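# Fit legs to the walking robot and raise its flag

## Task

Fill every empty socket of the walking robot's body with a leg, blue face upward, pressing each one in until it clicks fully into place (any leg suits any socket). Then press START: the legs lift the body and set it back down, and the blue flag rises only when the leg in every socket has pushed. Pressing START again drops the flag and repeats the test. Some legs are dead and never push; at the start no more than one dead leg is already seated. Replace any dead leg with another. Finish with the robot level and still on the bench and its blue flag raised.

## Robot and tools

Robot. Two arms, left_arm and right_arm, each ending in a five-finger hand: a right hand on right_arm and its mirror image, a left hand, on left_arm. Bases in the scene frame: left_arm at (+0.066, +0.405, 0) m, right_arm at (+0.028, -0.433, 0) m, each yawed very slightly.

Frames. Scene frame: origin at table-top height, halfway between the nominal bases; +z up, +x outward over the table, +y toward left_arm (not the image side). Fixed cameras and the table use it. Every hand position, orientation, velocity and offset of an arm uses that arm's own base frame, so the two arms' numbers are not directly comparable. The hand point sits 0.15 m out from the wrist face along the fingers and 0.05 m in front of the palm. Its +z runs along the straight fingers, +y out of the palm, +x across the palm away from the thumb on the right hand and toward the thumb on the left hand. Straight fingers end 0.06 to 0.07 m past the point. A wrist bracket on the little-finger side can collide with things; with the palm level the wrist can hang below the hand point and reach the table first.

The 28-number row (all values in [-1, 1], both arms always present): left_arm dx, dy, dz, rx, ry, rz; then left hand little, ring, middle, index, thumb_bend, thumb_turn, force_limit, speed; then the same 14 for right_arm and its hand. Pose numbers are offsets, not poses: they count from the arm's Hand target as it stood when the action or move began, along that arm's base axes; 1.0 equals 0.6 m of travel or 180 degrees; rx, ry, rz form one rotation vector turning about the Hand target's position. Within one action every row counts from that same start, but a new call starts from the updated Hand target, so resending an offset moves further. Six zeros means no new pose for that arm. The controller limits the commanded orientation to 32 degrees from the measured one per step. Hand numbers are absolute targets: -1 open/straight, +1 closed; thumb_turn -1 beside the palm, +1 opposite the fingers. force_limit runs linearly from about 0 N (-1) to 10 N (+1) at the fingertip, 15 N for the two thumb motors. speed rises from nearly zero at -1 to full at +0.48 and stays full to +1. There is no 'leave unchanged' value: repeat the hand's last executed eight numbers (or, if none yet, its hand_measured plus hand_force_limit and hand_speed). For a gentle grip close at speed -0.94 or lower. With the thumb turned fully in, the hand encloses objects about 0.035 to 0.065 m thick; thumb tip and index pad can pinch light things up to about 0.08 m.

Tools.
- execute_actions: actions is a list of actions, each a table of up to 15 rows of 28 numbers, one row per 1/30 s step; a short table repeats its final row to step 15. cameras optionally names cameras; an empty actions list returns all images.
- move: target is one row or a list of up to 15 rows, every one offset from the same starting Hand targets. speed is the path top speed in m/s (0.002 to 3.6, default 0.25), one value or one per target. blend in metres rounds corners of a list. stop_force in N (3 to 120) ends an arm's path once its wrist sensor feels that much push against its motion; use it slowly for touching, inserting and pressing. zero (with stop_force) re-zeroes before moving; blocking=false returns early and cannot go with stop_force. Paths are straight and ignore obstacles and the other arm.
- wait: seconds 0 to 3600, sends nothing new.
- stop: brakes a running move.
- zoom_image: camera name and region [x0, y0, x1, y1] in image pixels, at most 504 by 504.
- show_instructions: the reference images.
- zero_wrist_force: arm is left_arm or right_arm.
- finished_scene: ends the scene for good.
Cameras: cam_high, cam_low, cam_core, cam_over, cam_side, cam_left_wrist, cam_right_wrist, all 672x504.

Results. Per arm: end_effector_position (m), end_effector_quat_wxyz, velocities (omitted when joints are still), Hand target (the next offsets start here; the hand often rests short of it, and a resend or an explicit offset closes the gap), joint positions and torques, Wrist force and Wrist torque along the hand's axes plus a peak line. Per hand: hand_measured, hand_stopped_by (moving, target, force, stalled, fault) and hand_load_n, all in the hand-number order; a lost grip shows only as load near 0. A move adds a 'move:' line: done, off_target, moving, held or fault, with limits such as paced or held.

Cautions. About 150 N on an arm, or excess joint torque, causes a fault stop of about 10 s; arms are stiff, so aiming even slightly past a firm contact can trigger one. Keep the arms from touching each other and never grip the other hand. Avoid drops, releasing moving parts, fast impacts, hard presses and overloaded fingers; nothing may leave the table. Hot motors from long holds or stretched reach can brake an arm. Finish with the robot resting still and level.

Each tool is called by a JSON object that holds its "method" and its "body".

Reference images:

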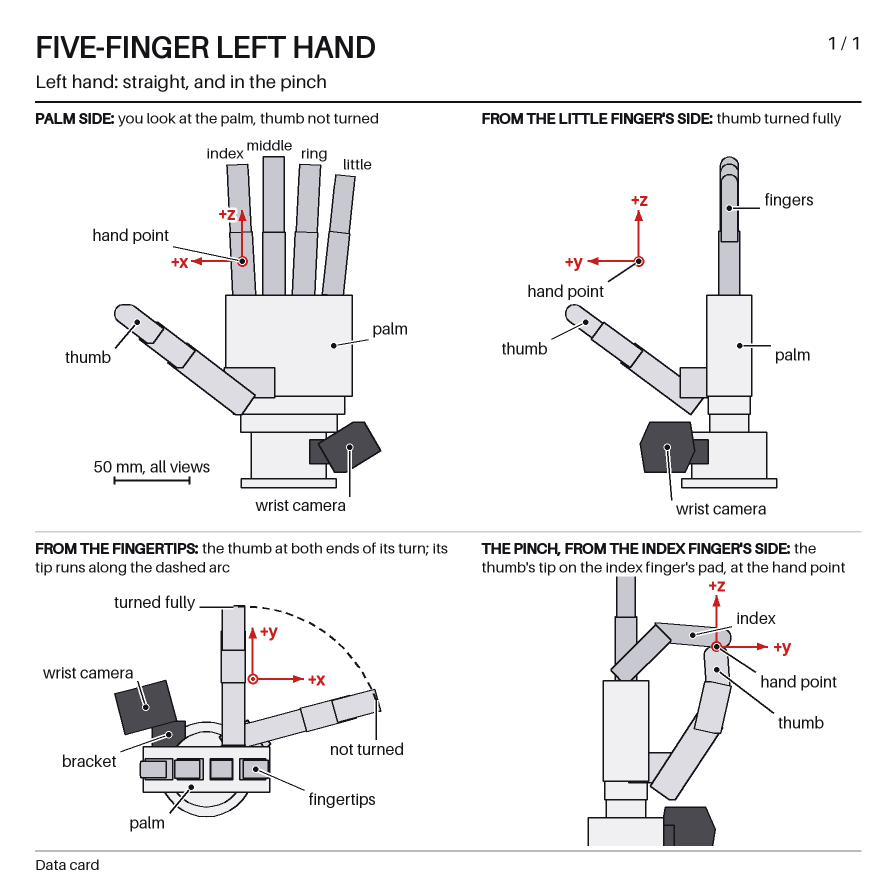

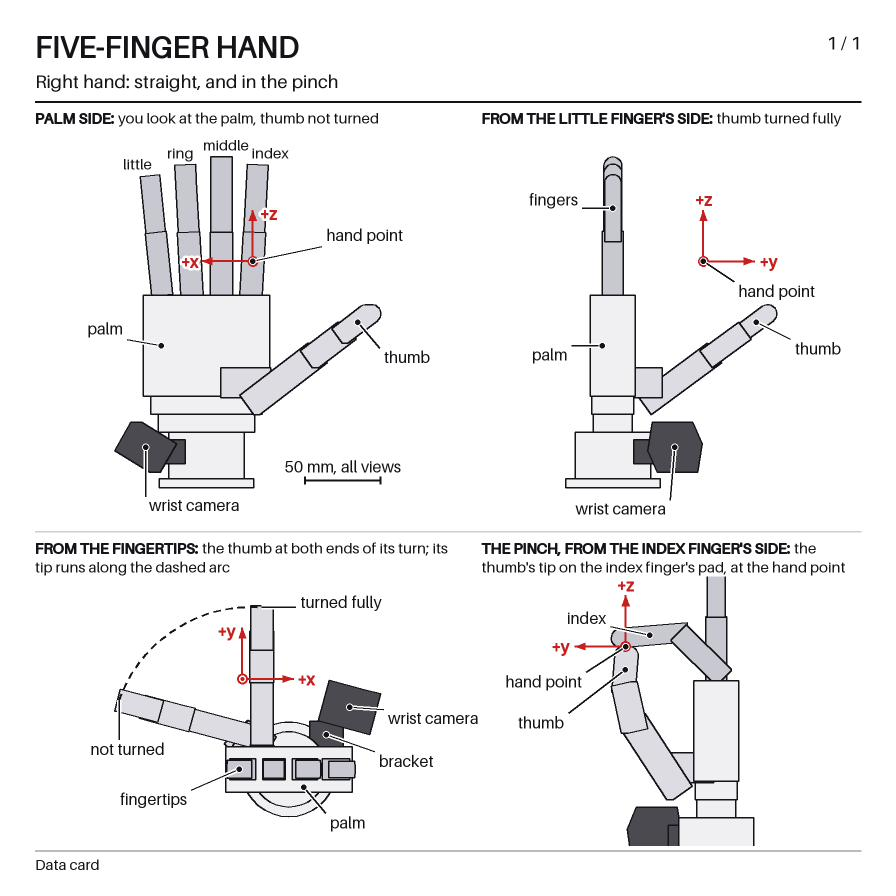

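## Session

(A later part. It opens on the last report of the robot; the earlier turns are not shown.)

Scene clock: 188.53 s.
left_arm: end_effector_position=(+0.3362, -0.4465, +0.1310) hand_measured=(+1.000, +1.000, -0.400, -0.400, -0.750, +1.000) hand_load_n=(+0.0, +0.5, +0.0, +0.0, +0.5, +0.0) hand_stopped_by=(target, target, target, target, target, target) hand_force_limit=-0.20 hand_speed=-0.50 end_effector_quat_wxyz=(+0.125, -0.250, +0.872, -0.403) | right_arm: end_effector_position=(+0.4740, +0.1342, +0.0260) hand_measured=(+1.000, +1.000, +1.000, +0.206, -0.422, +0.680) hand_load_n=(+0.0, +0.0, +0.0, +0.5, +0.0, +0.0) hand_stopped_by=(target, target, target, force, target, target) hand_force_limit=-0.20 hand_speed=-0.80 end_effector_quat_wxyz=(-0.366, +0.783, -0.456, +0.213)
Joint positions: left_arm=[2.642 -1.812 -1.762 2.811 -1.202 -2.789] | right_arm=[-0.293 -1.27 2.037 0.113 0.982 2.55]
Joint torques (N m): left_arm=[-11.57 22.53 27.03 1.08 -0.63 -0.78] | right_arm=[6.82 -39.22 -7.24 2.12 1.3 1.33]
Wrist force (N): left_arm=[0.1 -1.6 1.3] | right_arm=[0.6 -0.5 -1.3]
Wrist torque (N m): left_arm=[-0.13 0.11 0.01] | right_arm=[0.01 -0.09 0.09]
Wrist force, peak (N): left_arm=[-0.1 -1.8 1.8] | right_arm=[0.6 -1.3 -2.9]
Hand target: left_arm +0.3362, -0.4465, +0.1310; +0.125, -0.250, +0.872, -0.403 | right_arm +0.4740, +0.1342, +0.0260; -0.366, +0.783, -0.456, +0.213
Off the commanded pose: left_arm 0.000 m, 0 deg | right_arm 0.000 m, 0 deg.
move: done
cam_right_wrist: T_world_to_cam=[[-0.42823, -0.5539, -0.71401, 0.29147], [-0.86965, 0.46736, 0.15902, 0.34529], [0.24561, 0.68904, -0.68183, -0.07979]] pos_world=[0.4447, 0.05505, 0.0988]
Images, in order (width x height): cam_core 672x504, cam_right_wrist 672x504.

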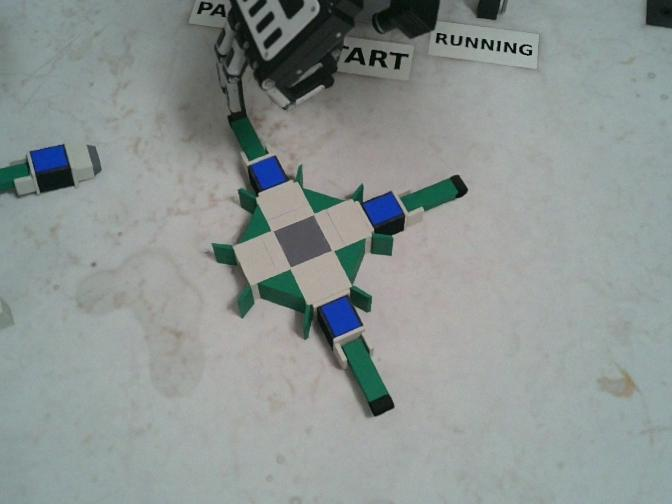

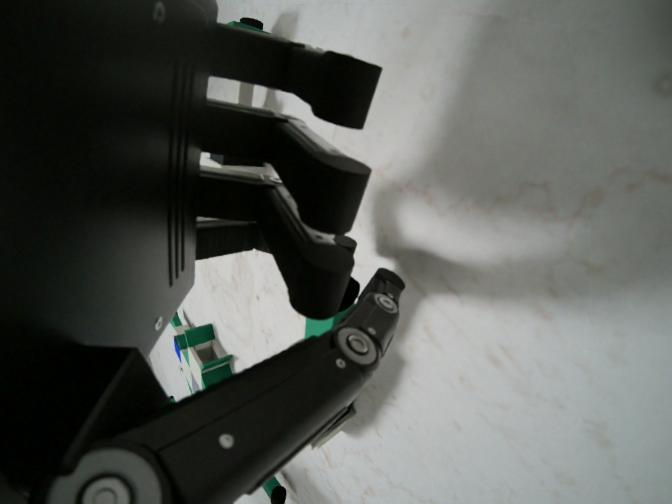

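{"method": "move", "body": {"target": [[0,0,0,0,0,0,1,1,-0.4,-0.4,-0.75,1,-0.2,-0.5,0,0,0,0,0,0,1,1,1,-0.42,-0.7,0.68,-0.2,-0.6],[0,0,0,0,0,0,1,1,-0.4,-0.4,-0.75,1,-0.2,-0.5,0,0,0.11,0,0,0,1,1,1,-0.42,-0.7,0.68,-0.2,-0.6],[0,0,0,0,0,0,1,1,-0.4,-0.4,-0.75,1,-0.2,-0.5,-0.0917,0.103,0.11,0,0,-0.0417,1,1,-0.42,-0.42,-0.7,1,-0.2,-0.6]], "speed": 0.12, "cameras": ["cam_right_wrist","cam_core","cam_high"]}}

{"method": "zoom_image", "body": {"camera": "cam_right_wrist", "region": [340, 180, 540, 400]}}

Scene clock: 193.87 s.
left_arm: end_effector_position=(+0.3362, -0.4465, +0.1310) hand_measured=(+1.000, +1.000, -0.400, -0.400, -0.750, +1.000) hand_load_n=(+0.0, +0.0, +0.0, +0.0, +0.0, +0.0) hand_stopped_by=(target, target, target, target, target, target) hand_force_limit=-0.20 hand_speed=-0.50 end_effector_quat_wxyz=(+0.125, -0.250, +0.872, -0.403) | right_arm: end_effector_position=(+0.4189, +0.1961, +0.0920) hand_measured=(+1.000, +1.000, -0.420, -0.420, -0.700, +1.000) hand_load_n=(+0.0, +0.0, +0.0, +0.0, +0.0, +0.0) hand_stopped_by=(target, target, target, target, target, target) hand_force_limit=-0.20 hand_speed=-0.60 end_effector_quat_wxyz=(-0.351, +0.751, -0.506, +0.237)
Joint positions: left_arm=[2.642 -1.812 -1.762 2.811 -1.202 -2.789] | right_arm=[-0.082 -1.526 2.108 0.17 1.218 2.829]
Joint torques (N m): left_arm=[-11.24 22.61 27.16 1.07 -0.63 -0.76] | right_arm=[7.34 -4.13 -11.91 -0.56 1.67 1.26]
Wrist force (N): left_arm=[0.1 -1.7 1.2] | right_arm=[0.3 -0.2 -1.6]
Wrist torque (N m): left_arm=[-0.13 0.10 0.01] | right_arm=[0.12 -0.03 0.15]
Wrist force, peak (N): left_arm=[0.4 -1.7 1.8] | right_arm=[0.4 -1.8 -2.2]
Hand target: left_arm +0.3362, -0.4465, +0.1310; +0.125, -0.250, +0.872, -0.403 | right_arm +0.4189, +0.1960, +0.0920; -0.351, +0.751, -0.506, +0.237
Off the commanded pose: left_arm 0.000 m, 0 deg | right_arm 0.000 m, 0 deg.
move: done
cam_right_wrist: T_world_to_cam=[[-0.49693, -0.49321, -0.714, 0.36616], [-0.80114, 0.57696, 0.15903, 0.20786], [0.33352, 0.65104, -0.68184, -0.09325]] pos_world=[0.37958, 0.12139, 0.1648]
Images, in order (width x height): cam_high 672x504, cam_core 672x504, cam_right_wrist 672x504.

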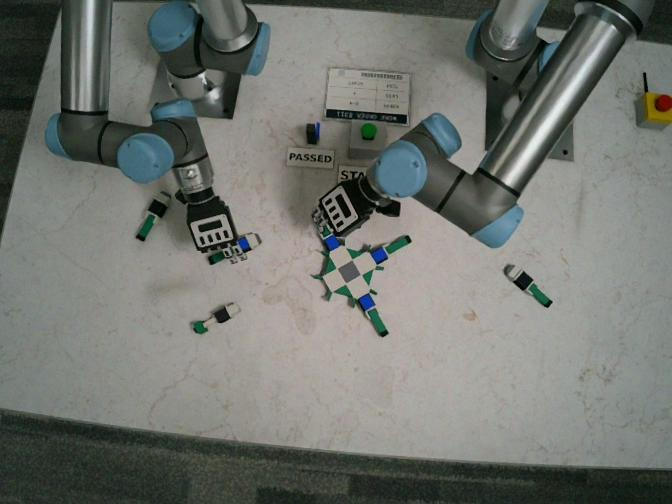

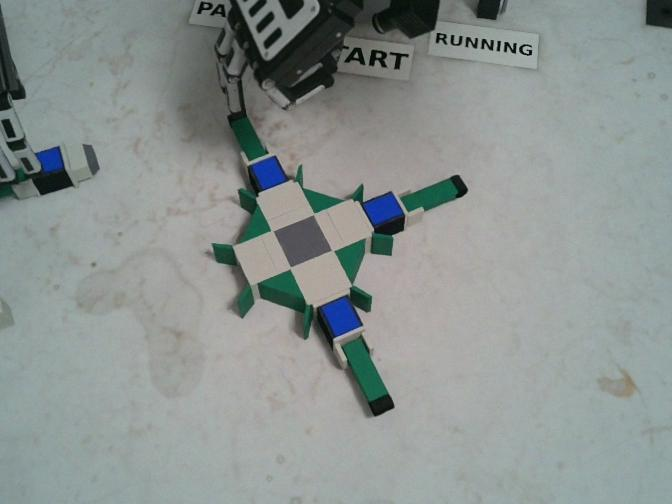

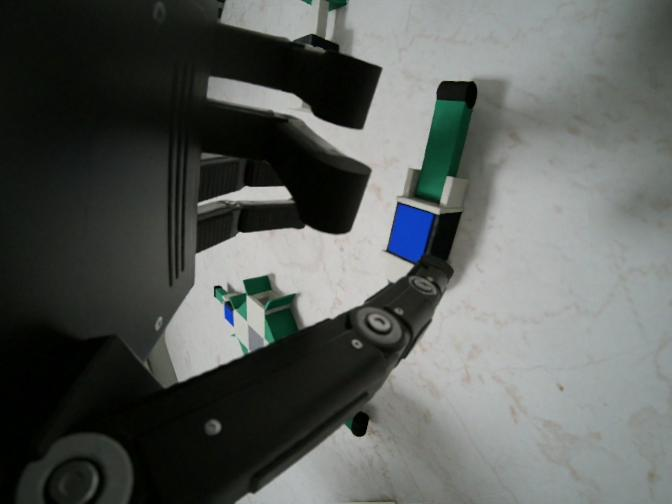

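Scaled by 2.291 from the camera's image (finer frame: 960x720).

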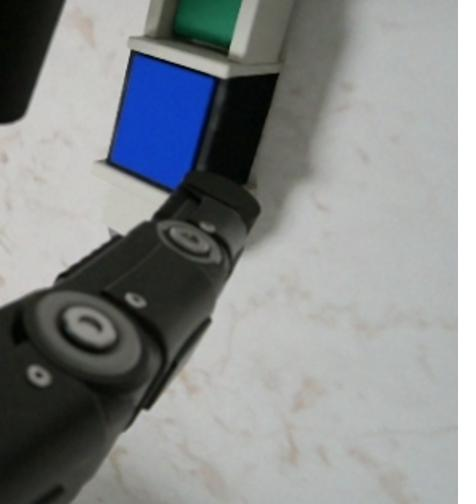

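{"method": "move", "body": {"target": [[0,0,0,0,0,0,1,1,-0.4,-0.4,-0.75,1,-0.2,-0.5,0.0113,-0.0032,-0.05,0,0,0.0556,1,1,-0.42,-0.42,-0.7,1,-0.2,-0.6],[0,0,0,0,0,0,1,1,-0.4,-0.4,-0.75,1,-0.2,-0.5,0.0113,-0.0032,-0.1033,0,0,0.0556,1,1,-0.42,-0.42,-0.7,1,-0.2,-0.6]], "speed": 0.12, "cameras": ["cam_right_wrist"]}}

{"method": "zoom_image", "body": {"camera": "cam_right_wrist", "region": [280, 120, 520, 400]}}

Scene clock: 196.37 s.
left_arm: end_effector_position=(+0.3362, -0.4465, +0.1310) hand_measured=(+1.000, +1.000, -0.400, -0.400, -0.750, +1.000) hand_load_n=(+0.0, +0.0, +0.0, +0.0, +0.0, +0.0) hand_stopped_by=(target, target, target, target, target, target) hand_force_limit=-0.20 hand_speed=-0.50 end_effector_quat_wxyz=(+0.125, -0.250, +0.872, -0.403) | right_arm: end_effector_position=(+0.4257, +0.1941, +0.0299) hand_measured=(+1.000, +1.000, -0.420, -0.420, -0.700, +1.000) hand_load_n=(+0.0, +0.0, +0.0, +0.0, +0.0, +0.0) hand_stopped_by=(target, target, target, target, target, target) hand_force_limit=-0.20 hand_speed=-0.60 end_effector_quat_wxyz=(-0.370, +0.793, -0.439, +0.205)
Joint positions: left_arm=[2.642 -1.812 -1.762 2.811 -1.202 -2.789] | right_arm=[-0.153 -1.36 2.135 0.06 1.045 2.636]
Joint torques (N m): left_arm=[-10.48 23.41 26.79 1.04 -0.72 -0.68] | right_arm=[7.36 -31.94 -20.39 -0.24 -0.52 1.23]
Wrist force (N): left_arm=[0.1 -1.4 1.5] | right_arm=[0.3 -0.6 -1.8]
Wrist torque (N m): left_arm=[-0.11 0.12 0.00] | right_arm=[0.06 -0.03 -0.01]
Wrist force, peak (N): left_arm=[0.0 -1.7 1.8] | right_arm=[0.3 -1.6 -2.3]
Hand target: left_arm +0.3362, -0.4465, +0.1310; +0.125, -0.250, +0.872, -0.403 | right_arm +0.4257, +0.1941, +0.0300; -0.370, +0.792, -0.439, +0.205
Off the commanded pose: left_arm 0.000 m, 0 deg | right_arm 0.000 m, 0 deg.
move: done
cam_right_wrist: T_world_to_cam=[[-0.4039, -0.572, -0.71392, 0.29997], [-0.88916, 0.42897, 0.15934, 0.29041], [0.2151, 0.69914, -0.68186, -0.09544]] pos_world=[0.3999, 0.11373, 0.1028]

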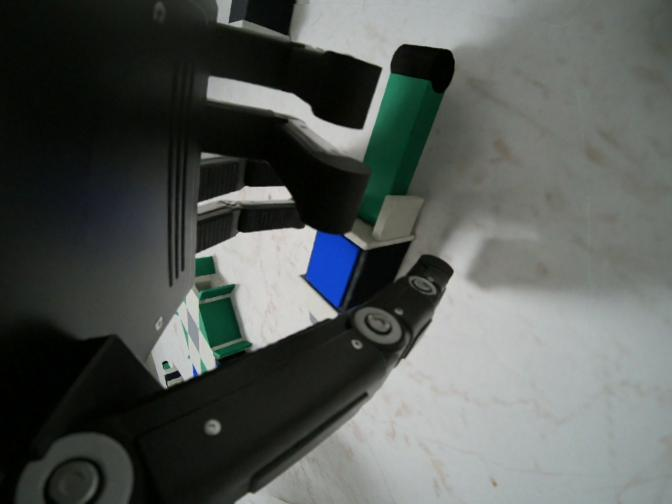

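Scaled by 1.800 from the camera's image (finer frame: 960x720).

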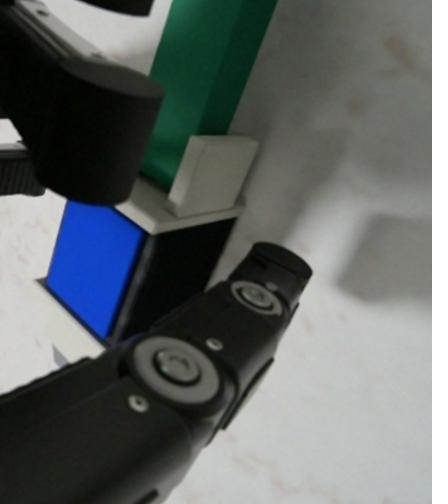

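{"method": "move", "body": {"target": [0,0,0,0,0,0,1,1,-0.4,-0.4,-0.75,1,-0.2,-0.5,0,0,0,0,0,0,1,1,0.35,0.35,-0.56,1,-0.2,-0.8], "cameras": ["cam_right_wrist"]}}

Scene clock: 199.13 s.
left_arm: end_effector_position=(+0.3362, -0.4465, +0.1310) hand_measured=(+1.000, +1.000, -0.400, -0.400, -0.750, +1.000) hand_load_n=(+0.5, +0.0, +0.0, +0.0, +0.0, +0.0) hand_stopped_by=(target, target, target, target, target, target) hand_force_limit=-0.20 hand_speed=-0.50 end_effector_quat_wxyz=(+0.125, -0.250, +0.872, -0.403) | right_arm: end_effector_position=(+0.4257, +0.1941, +0.0300) hand_measured=(+1.000, +1.000, +0.114, +0.188, -0.562, +1.000) hand_load_n=(+0.0, +0.0, +2.5, +5.0, +6.5, -1.0) hand_stopped_by=(target, target, force, force, target, target) hand_force_limit=-0.20 hand_speed=-0.80 end_effector_quat_wxyz=(-0.370, +0.792, -0.439, +0.205)
Joint positions: left_arm=[2.642 -1.812 -1.762 2.811 -1.202 -2.789] | right_arm=[-0.153 -1.36 2.135 0.06 1.045 2.636]
Joint torques (N m): left_arm=[-11.32 22.77 27 0.89 -0.83 -0.68] | right_arm=[6.11 -35.08 -20.66 -0.54 1.45 1.18]
Wrist force (N): left_arm=[0.1 -1.4 1.2] | right_arm=[0.0 -1.4 -2.1]
Wrist torque (N m): left_arm=[-0.10 0.11 0.00] | right_arm=[0.02 0.01 -0.04]
Wrist force, peak (N): left_arm=[0.0 -1.8 1.7] | right_arm=[0.0 -1.7 -2.1]
Hand target: left_arm +0.3362, -0.4465, +0.1310; +0.125, -0.250, +0.872, -0.403 | right_arm +0.4257, +0.1941, +0.0300; -0.370, +0.792, -0.439, +0.205
Off the commanded pose: left_arm 0.000 m, 0 deg | right_arm 0.000 m, 0 deg.
move: done
cam_right_wrist: T_world_to_cam=[[-0.40365, -0.57206, -0.71401, 0.29989], [-0.88922, 0.42895, 0.15904, 0.29047], [0.21529, 0.69911, -0.68183, -0.09551]] pos_world=[0.3999, 0.11373, 0.1028]

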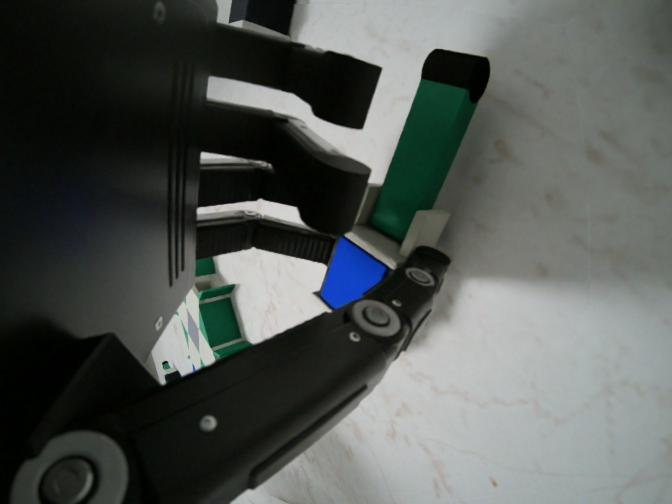

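{"method": "move", "body": {"target": [[0,0,0,0,0,0,1,1,-0.4,-0.4,-0.75,1,-0.2,-0.5,0,0,0.13,0,0,0,1,1,0.35,0.35,-0.56,1,-0.2,-0.8],[0,0,0,0,0,0,1,1,-0.4,-0.4,-0.75,1,-0.2,-0.5,0.175,0.225,0.13,0,0,0.0144,1,1,0.35,0.35,-0.56,1,-0.2,-0.8]], "speed": [0.12,0.2], "blend": [0.03,0], "cameras": ["cam_right_wrist","cam_core","cam_side"]}}

Scene clock: 201.47 s.
left_arm: end_effector_position=(+0.3362, -0.4465, +0.1310) hand_measured=(+1.000, +1.000, -0.400, -0.400, -0.750, +1.000) hand_load_n=(+0.0, +0.0, +0.0, +0.0, +0.0, +0.0) hand_stopped_by=(target, target, target, target, target, target) hand_force_limit=-0.20 hand_speed=-0.50 end_effector_quat_wxyz=(+0.125, -0.250, +0.872, -0.403) | right_arm: end_effector_position=(+0.5307, +0.3291, +0.1079) hand_measured=(+1.000, +1.000, +0.114, +0.188, -0.562, +1.000) hand_load_n=(+0.0, +0.0, +2.0, +5.0, +7.0, -1.0) hand_stopped_by=(target, target, force, force, target, target) hand_force_limit=-0.20 hand_speed=-0.80 end_effector_quat_wxyz=(-0.375, +0.802, -0.421, +0.197)
Joint positions: left_arm=[2.642 -1.812 -1.762 2.811 -1.202 -2.789] | right_arm=[0.189 -1.167 1.602 0.306 1.256 2.866]
Joint torques (N m): left_arm=[-11.62 23.09 27.14 0.85 -0.74 -0.66] | right_arm=[4.48 -37.07 -26 -1.12 -1.77 -0.04]
Wrist force (N): left_arm=[0.0 -1.5 1.3] | right_arm=[0.7 0.3 -0.9]
Wrist torque (N m): left_arm=[-0.12 0.12 0.00] | right_arm=[0.15 -0.11 0.28]
Wrist force, peak (N): left_arm=[0.2 -1.8 1.7] | right_arm=[0.0 -1.5 -2.1]
Hand target: left_arm +0.3362, -0.4465, +0.1310; +0.125, -0.250, +0.872, -0.403 | right_arm +0.5307, +0.3291, +0.1080; -0.375, +0.802, -0.421, +0.197
Off the commanded pose: left_arm 0.000 m, 0 deg | right_arm 0.000 m, 0 deg.
move: done
cam_right_wrist: T_world_to_cam=[[-0.37746, -0.58982, -0.71389, 0.46706], [-0.9077, 0.38826, 0.15915, 0.33666], [0.1833, 0.70807, -0.68193, -0.14524]] pos_world=[0.50851, 0.24761, 0.1808]
Images, in order (width x height): cam_core 672x504, cam_side 672x504, cam_right_wrist 672x504.

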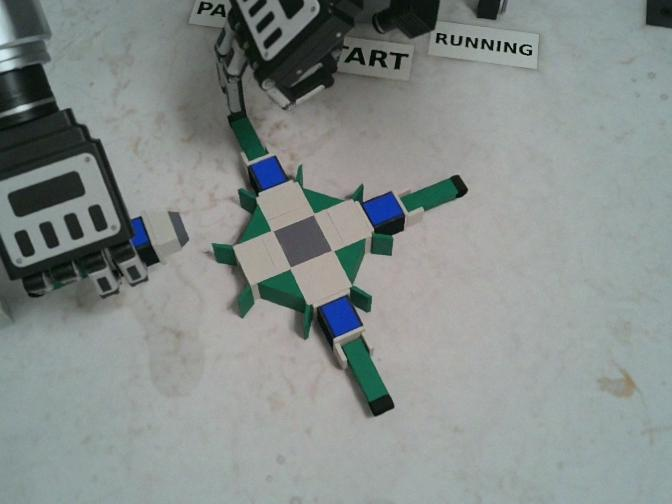

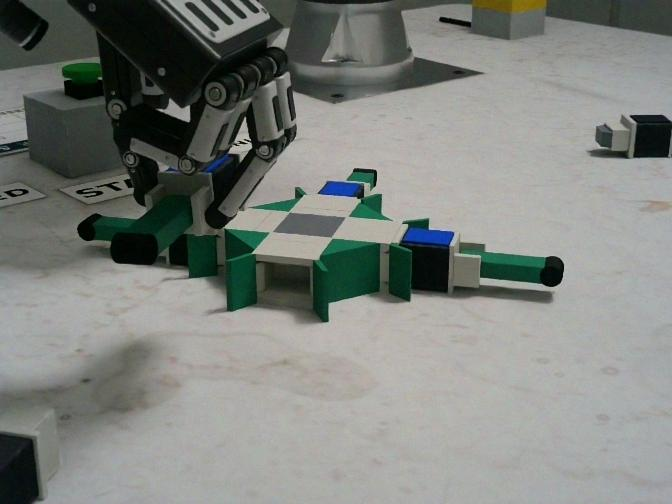

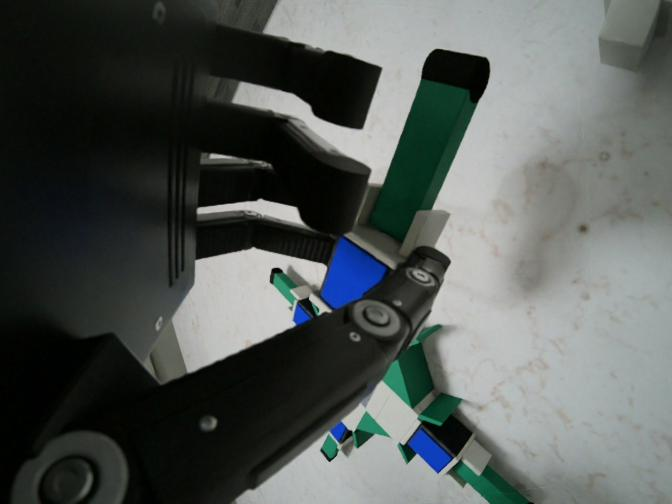

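{"method": "move", "body": {"target": [0,0,0,0,0,0,1,1,-0.4,-0.4,-0.75,1,-0.2,-0.5,0,0,-0.1,0,0,0,1,1,0.35,0.35,-0.56,1,-0.2,-0.8], "speed": 0.12, "cameras": ["cam_right_wrist","cam_core","cam_side"]}}

{"method": "zoom_image", "body": {"camera": "cam_right_wrist", "region": [250, 180, 502, 369]}}

{"method": "zoom_image", "body": {"camera": "cam_core", "region": [80, 130, 332, 319]}}

Scene clock: 202.70 s.
left_arm: end_effector_position=(+0.3362, -0.4465, +0.1310) hand_measured=(+1.000, +1.000, -0.400, -0.400, -0.750, +1.000) hand_load_n=(+0.0, +0.0, +0.0, +0.0, +0.0, +0.0) hand_stopped_by=(target, target, target, target, target, target) hand_force_limit=-0.20 hand_speed=-0.50 end_effector_quat_wxyz=(+0.125, -0.250, +0.872, -0.403) | right_arm: end_effector_position=(+0.5307, +0.3291, +0.0479) hand_measured=(+1.000, +1.000, +0.114, +0.188, -0.562, +1.000) hand_load_n=(+0.0, +0.0, +2.0, +5.0, +7.0, -1.0) hand_stopped_by=(target, target, force, force, target, target) hand_force_limit=-0.20 hand_speed=-0.80 end_effector_quat_wxyz=(-0.375, +0.802, -0.421, +0.197)
Joint positions: left_arm=[2.642 -1.812 -1.762 2.811 -1.202 -2.789] | right_arm=[0.189 -1.099 1.673 0.167 1.256 2.866]
Joint torques (N m): left_arm=[-11.31 23.54 25.81 0.99 -0.71 -0.63] | right_arm=[2.44 -48.89 -22.6 0.02 -0.53 1.19]
Wrist force (N): left_arm=[0.1 -1.5 1.0] | right_arm=[0.5 0.3 -0.9]
Wrist torque (N m): left_arm=[-0.09 0.10 0.00] | right_arm=[0.15 -0.11 0.28]
Wrist force, peak (N): left_arm=[0.1 -2.0 1.3] | right_arm=[0.5 -0.9 -1.7]
Hand target: left_arm +0.3362, -0.4465, +0.1310; +0.125, -0.250, +0.872, -0.403 | right_arm +0.5307, +0.3291, +0.0480; -0.375, +0.802, -0.421, +0.197
Off the commanded pose: left_arm 0.000 m, 0 deg | right_arm 0.000 m, 0 deg.
move: done
cam_right_wrist: T_world_to_cam=[[-0.37756, -0.5898, -0.71385, 0.4243], [-0.90768, 0.38826, 0.15929, 0.34627], [0.1832, 0.70809, -0.68195, -0.18613]] pos_world=[0.50861, 0.24761, 0.1208]
Images, in order (width x height): cam_core 672x504, cam_side 672x504, cam_right_wrist 672x504.

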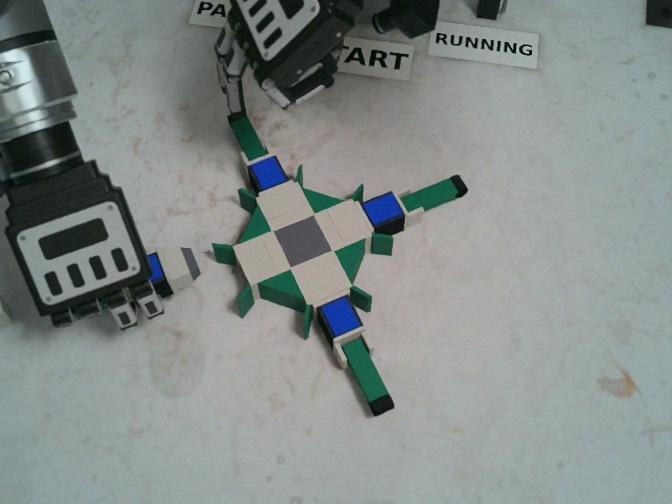

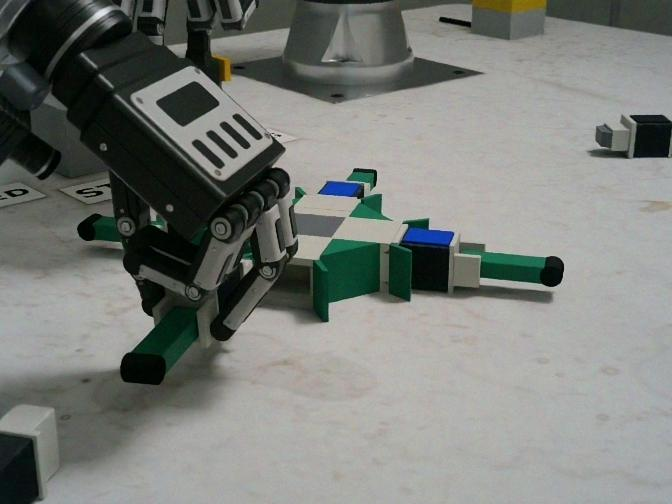

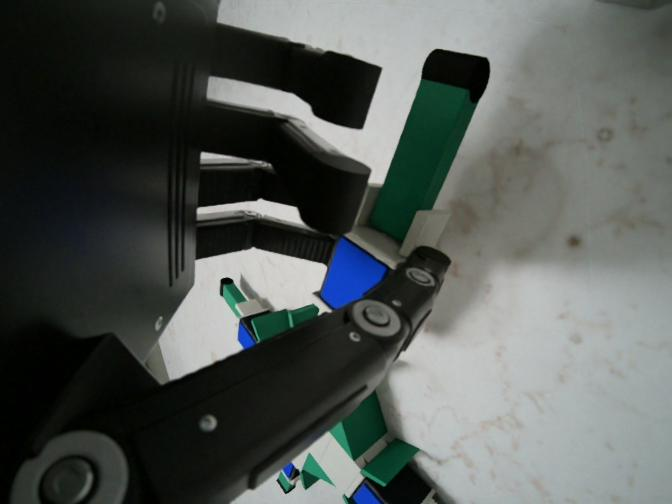

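Scaled by 2.000 from the camera's image (finer frame: 960x720).

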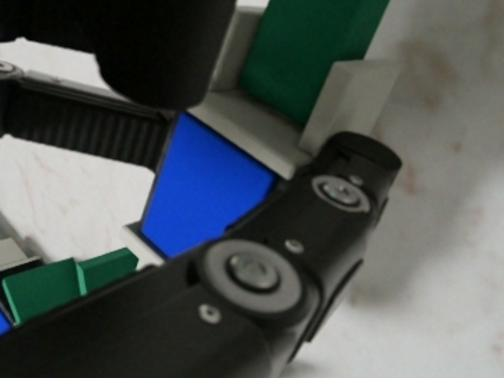

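Scaled by 2.000.

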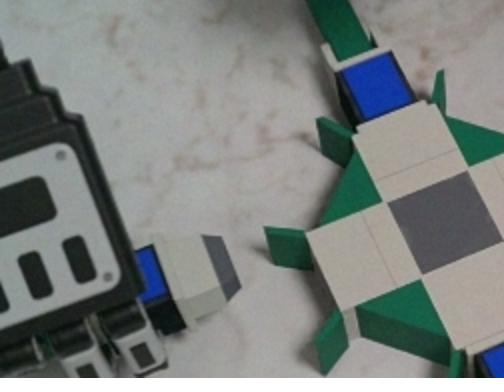

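{"method": "zoom_image", "body": {"camera": "cam_core", "region": [136, 230, 262, 324]}}

{"method": "zoom_image", "body": {"camera": "cam_core", "region": [220, 140, 420, 340]}}

{"method": "zoom_image", "body": {"camera": "cam_right_wrist", "region": [210, 350, 462, 504]}}

Scaled by 4.000.

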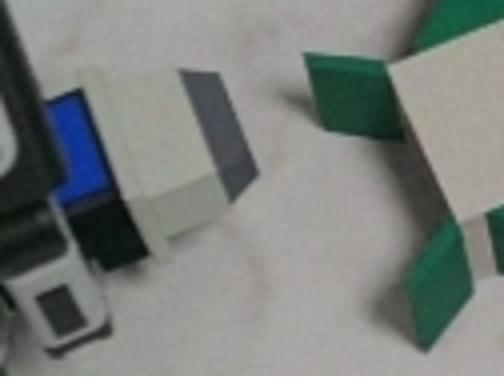

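Scaled by 2.520.

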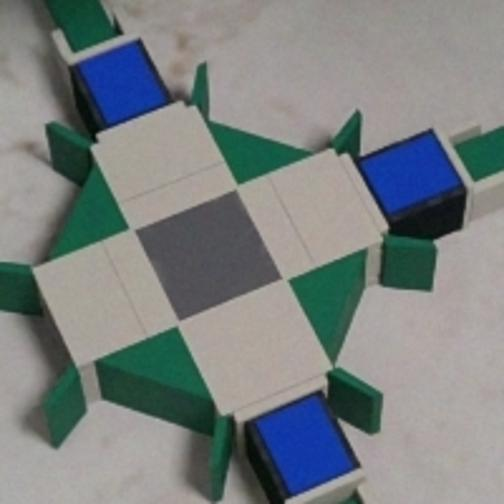

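Scaled by 2.000 from the camera's image (finer frame: 960x720).

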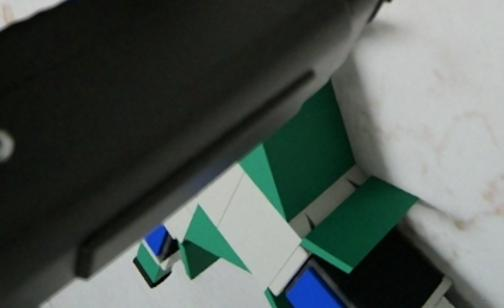

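{"method": "zoom_image", "body": {"camera": "cam_right_wrist", "region": [210, 270, 350, 375]}}

Scaled by 3.600 from the camera's image (finer frame: 960x720).

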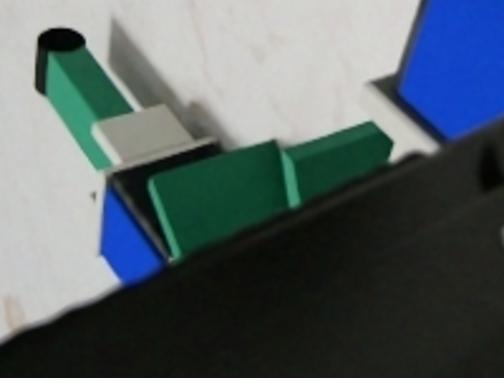

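{"method": "zoom_image", "body": {"camera": "cam_side", "region": [90, 250, 290, 400]}}

Scaled by 2.520.

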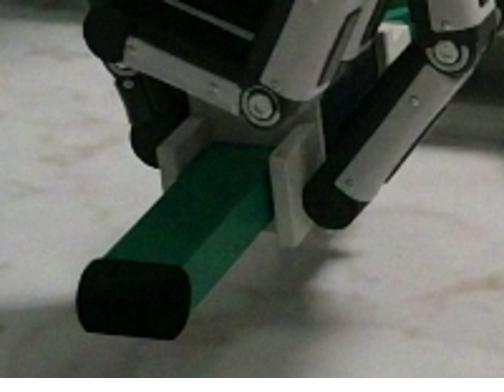

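{"method": "move", "body": {"target": [[0,0,0,0,0,0,1,1,-0.4,-0.4,-0.75,1,-0.2,-0.5,0.0226,0.0156,0,0,0,0,1,1,0.35,0.35,-0.56,1,-0.2,-0.8],[0,0,0,0,0,0,1,1,-0.4,-0.4,-0.75,1,-0.2,-0.5,0.0226,0.0156,-0.0275,0,0,0,1,1,0.35,0.35,-0.56,1,-0.2,-0.8]], "speed": 0.05, "cameras": ["cam_right_wrist","cam_core","cam_side","cam_low"]}}

{"method": "zoom_image", "body": {"camera": "cam_core", "region": [136, 220, 262, 314]}}

{"method": "zoom_image", "body": {"camera": "cam_side", "region": [90, 250, 290, 400]}}

{"method": "zoom_image", "body": {"camera": "cam_right_wrist", "region": [240, 220, 400, 340]}}

Scene clock: 208.83 s.
left_arm: end_effector_position=(+0.3362, -0.4465, +0.1310) hand_measured=(+1.000, +1.000, -0.400, -0.400, -0.750, +1.000) hand_load_n=(+0.0, +0.0, +0.0, +0.0, +0.0, +0.0) hand_stopped_by=(target, target, target, target, target, target) hand_force_limit=-0.20 hand_speed=-0.50 end_effector_quat_wxyz=(+0.125, -0.250, +0.872, -0.403) | right_arm: end_effector_position=(+0.5442, +0.3385, +0.0312) hand_measured=(+1.000, +1.000, +0.114, +0.188, -0.562, +1.000) hand_load_n=(+0.0, +0.0, +2.5, +4.5, +7.0, -1.5) hand_stopped_by=(target, target, force, force, target, target) hand_force_limit=-0.20 hand_speed=-0.80 end_effector_quat_wxyz=(-0.375, +0.802, -0.421, +0.196)
Joint positions: left_arm=[2.642 -1.812 -1.762 2.811 -1.202 -2.789] | right_arm=[0.203 -1.044 1.635 0.148 1.267 2.876]
Joint torques (N m): left_arm=[-10.72 24.51 26.72 0.64 -0.61 -0.5] | right_arm=[-6.99 -51.59 -25.33 1.56 -2.22 -0.91]
Wrist force (N): left_arm=[0.1 -1.6 1.5] | right_arm=[0.4 0.3 -0.8]
Wrist torque (N m): left_arm=[-0.14 0.12 0.01] | right_arm=[0.16 -0.12 0.12]
Wrist force, peak (N): left_arm=[-0.2 -1.7 1.7] | right_arm=[0.3 -0.6 -1.4]
Hand target: left_arm +0.3362, -0.4465, +0.1310; +0.125, -0.250, +0.872, -0.403 | right_arm +0.5443, +0.3385, +0.0315; -0.375, +0.802, -0.421, +0.197
Off the commanded pose: left_arm 0.000 m, 0 deg | right_arm 0.000 m, 0 deg.
move: done
cam_right_wrist: T_world_to_cam=[[-0.37763, -0.58978, -0.71383, 0.42305], [-0.90765, 0.3883, 0.15935, 0.35751], [0.1832, 0.70809, -0.68195, -0.20664]] pos_world=[0.52211, 0.25701, 0.1041]
Images, in order (width x height): cam_low 672x504, cam_core 672x504, cam_side 672x504, cam_right_wrist 672x504.

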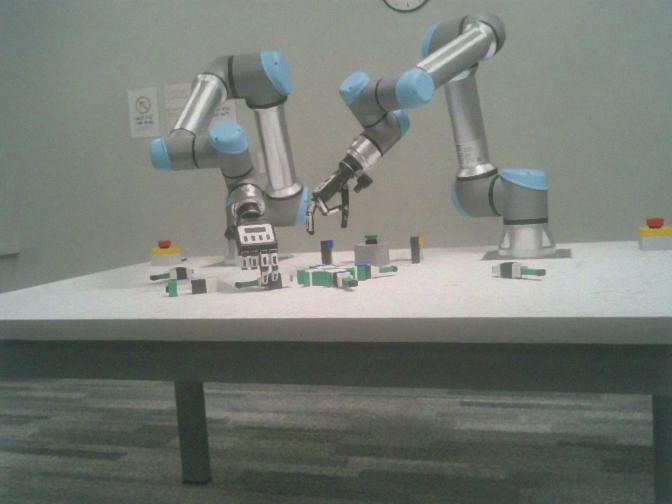

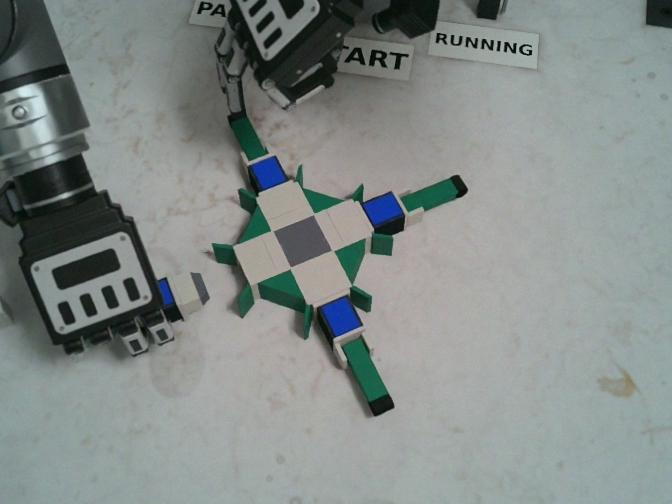

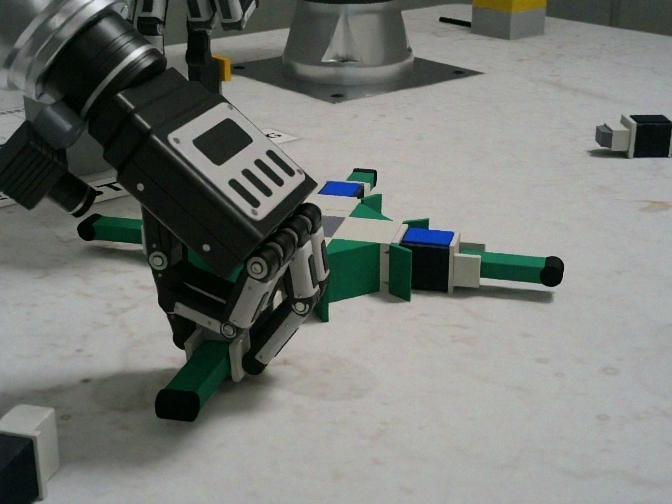

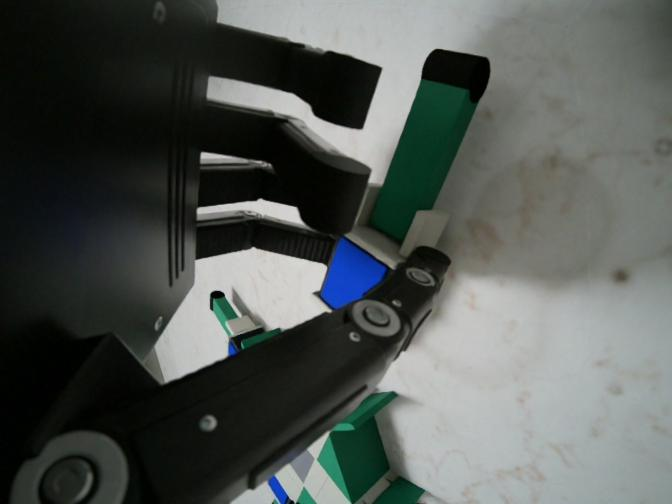

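Scaled by 4.000.

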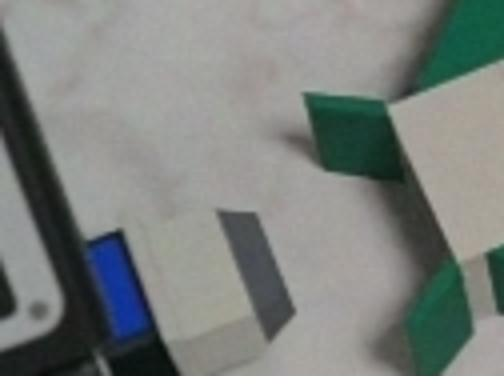

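Scaled by 2.520.

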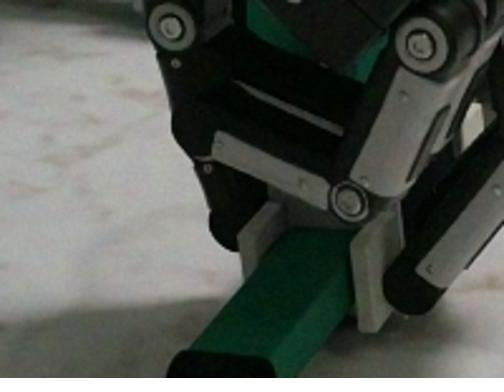

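Scaled by 3.150 from the camera's image (finer frame: 960x720).

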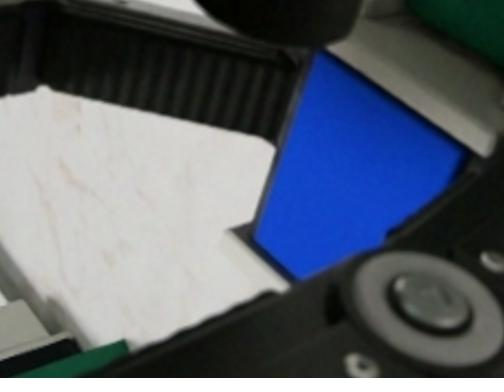

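{"method": "zoom_image", "body": {"camera": "cam_right_wrist", "region": [240, 380, 440, 504]}}

{"method": "zoom_image", "body": {"camera": "cam_side", "region": [140, 300, 280, 430]}}

Scaled by 2.520 from the camera's image (finer frame: 960x720).

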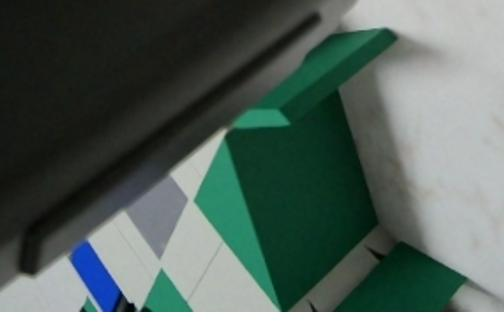

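Scaled by 3.600.

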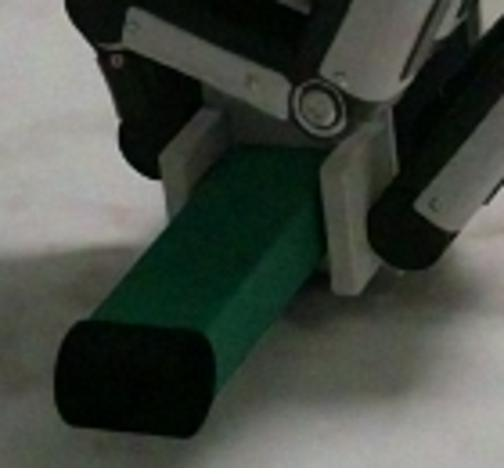

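{"method": "move", "body": {"target": [0,0,0,0,0,0,1,1,-0.4,-0.4,-0.75,1,-0.2,-0.5,-0.0268,0.0382,0,0,0,0.0139,1,1,0.35,0.35,-0.56,1,-0.2,-0.8], "speed": 0.03, "stop_force": 6, "cameras": ["cam_right_wrist","cam_core","cam_side"]}}

{"method": "zoom_image", "body": {"camera": "cam_core", "region": [150, 210, 276, 304]}}

Scene clock: 213.83 s.
left_arm: end_effector_position=(+0.3362, -0.4465, +0.1310) hand_measured=(+1.000, +1.000, -0.400, -0.400, -0.750, +1.000) hand_load_n=(+0.0, +0.0, +0.0, +0.0, +0.0, +0.0) hand_stopped_by=(target, target, target, target, target, target) hand_force_limit=-0.20 hand_speed=-0.50 end_effector_quat_wxyz=(+0.125, -0.250, +0.872, -0.403) | right_arm: end_effector_position=(+0.5282, +0.3614, +0.0315) hand_measured=(+1.000, +1.000, +0.114, +0.188, -0.562, +1.000) hand_load_n=(+0.0, +0.0, +2.0, +4.5, +7.0, -1.5) hand_stopped_by=(target, target, force, force, target, target) hand_force_limit=-0.20 hand_speed=-0.80 end_effector_quat_wxyz=(-0.379, +0.811, -0.403, +0.188)
Joint positions: left_arm=[2.642 -1.812 -1.762 2.811 -1.202 -2.789] | right_arm=[0.246 -1.047 1.638 0.147 1.266 2.876]
Joint torques (N m): left_arm=[-11.52 24 26.27 0.62 -0.67 -0.61] | right_arm=[-7.63 -46.84 -16.48 -0.7 -0.44 -0.68]
Wrist force (N): left_arm=[0.3 -1.4 1.5] | right_arm=[0.4 0.5 -0.9]
Wrist torque (N m): left_arm=[-0.11 0.09 0.01] | right_arm=[0.17 -0.12 0.23]
Wrist force, peak (N): left_arm=[0.2 -1.9 1.8] | right_arm=[0.6 0.3 -1.0]
Hand target: left_arm +0.3362, -0.4465, +0.1310; +0.125, -0.250, +0.872, -0.403 | right_arm +0.5282, +0.3614, +0.0315; -0.379, +0.811, -0.403, +0.188
Off the commanded pose: left_arm 0.000 m, 0 deg | right_arm 0.000 m, 0 deg.
move: done
cam_right_wrist: T_world_to_cam=[[-0.35128, -0.60565, -0.714, 0.42245], [-0.9238, 0.34828, 0.15907, 0.35703], [0.15233, 0.71546, -0.68184, -0.20611]] pos_world=[0.50962, 0.27898, 0.1043]
Images, in order (width x height): cam_core 672x504, cam_side 672x504, cam_right_wrist 672x504.

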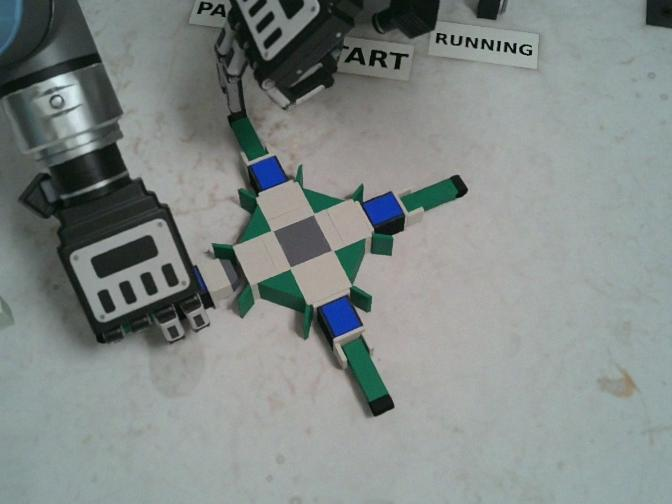

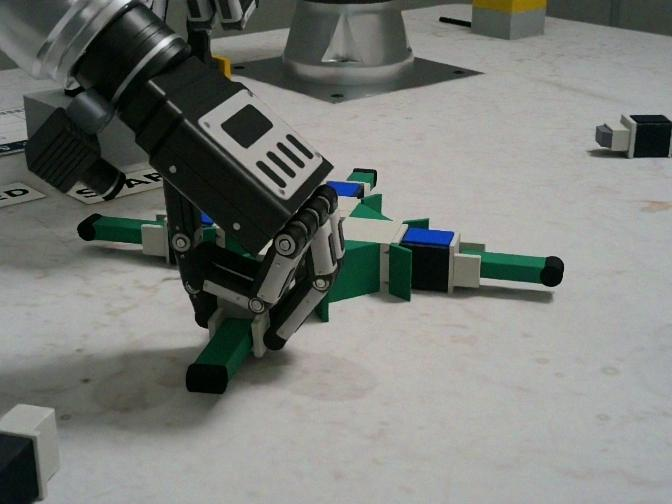

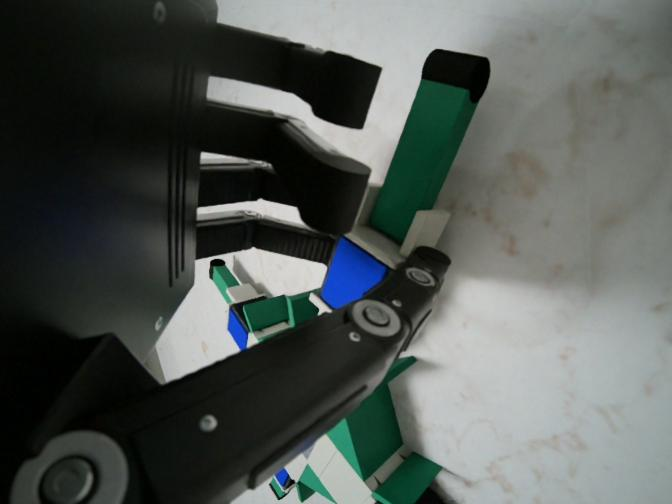

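Scaled by 4.000.

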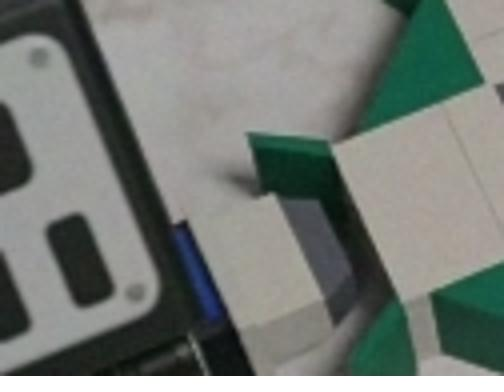

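{"method": "zoom_image", "body": {"camera": "cam_right_wrist", "region": [200, 240, 340, 345]}}

{"method": "zoom_image", "body": {"camera": "cam_right_wrist", "region": [280, 350, 460, 485]}}

Scaled by 3.600 from the camera's image (finer frame: 960x720).

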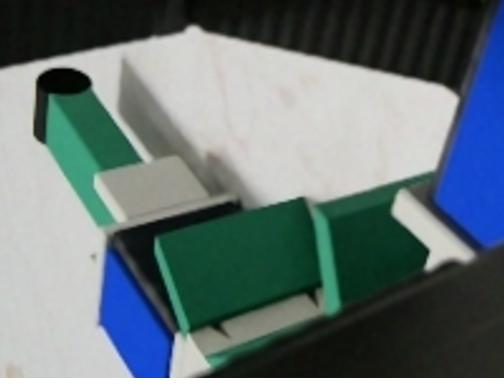

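Scaled by 2.800 from the camera's image (finer frame: 960x720).

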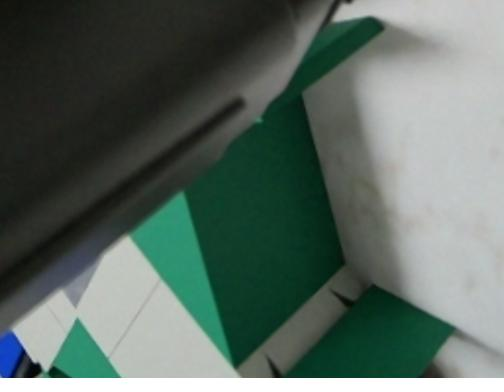

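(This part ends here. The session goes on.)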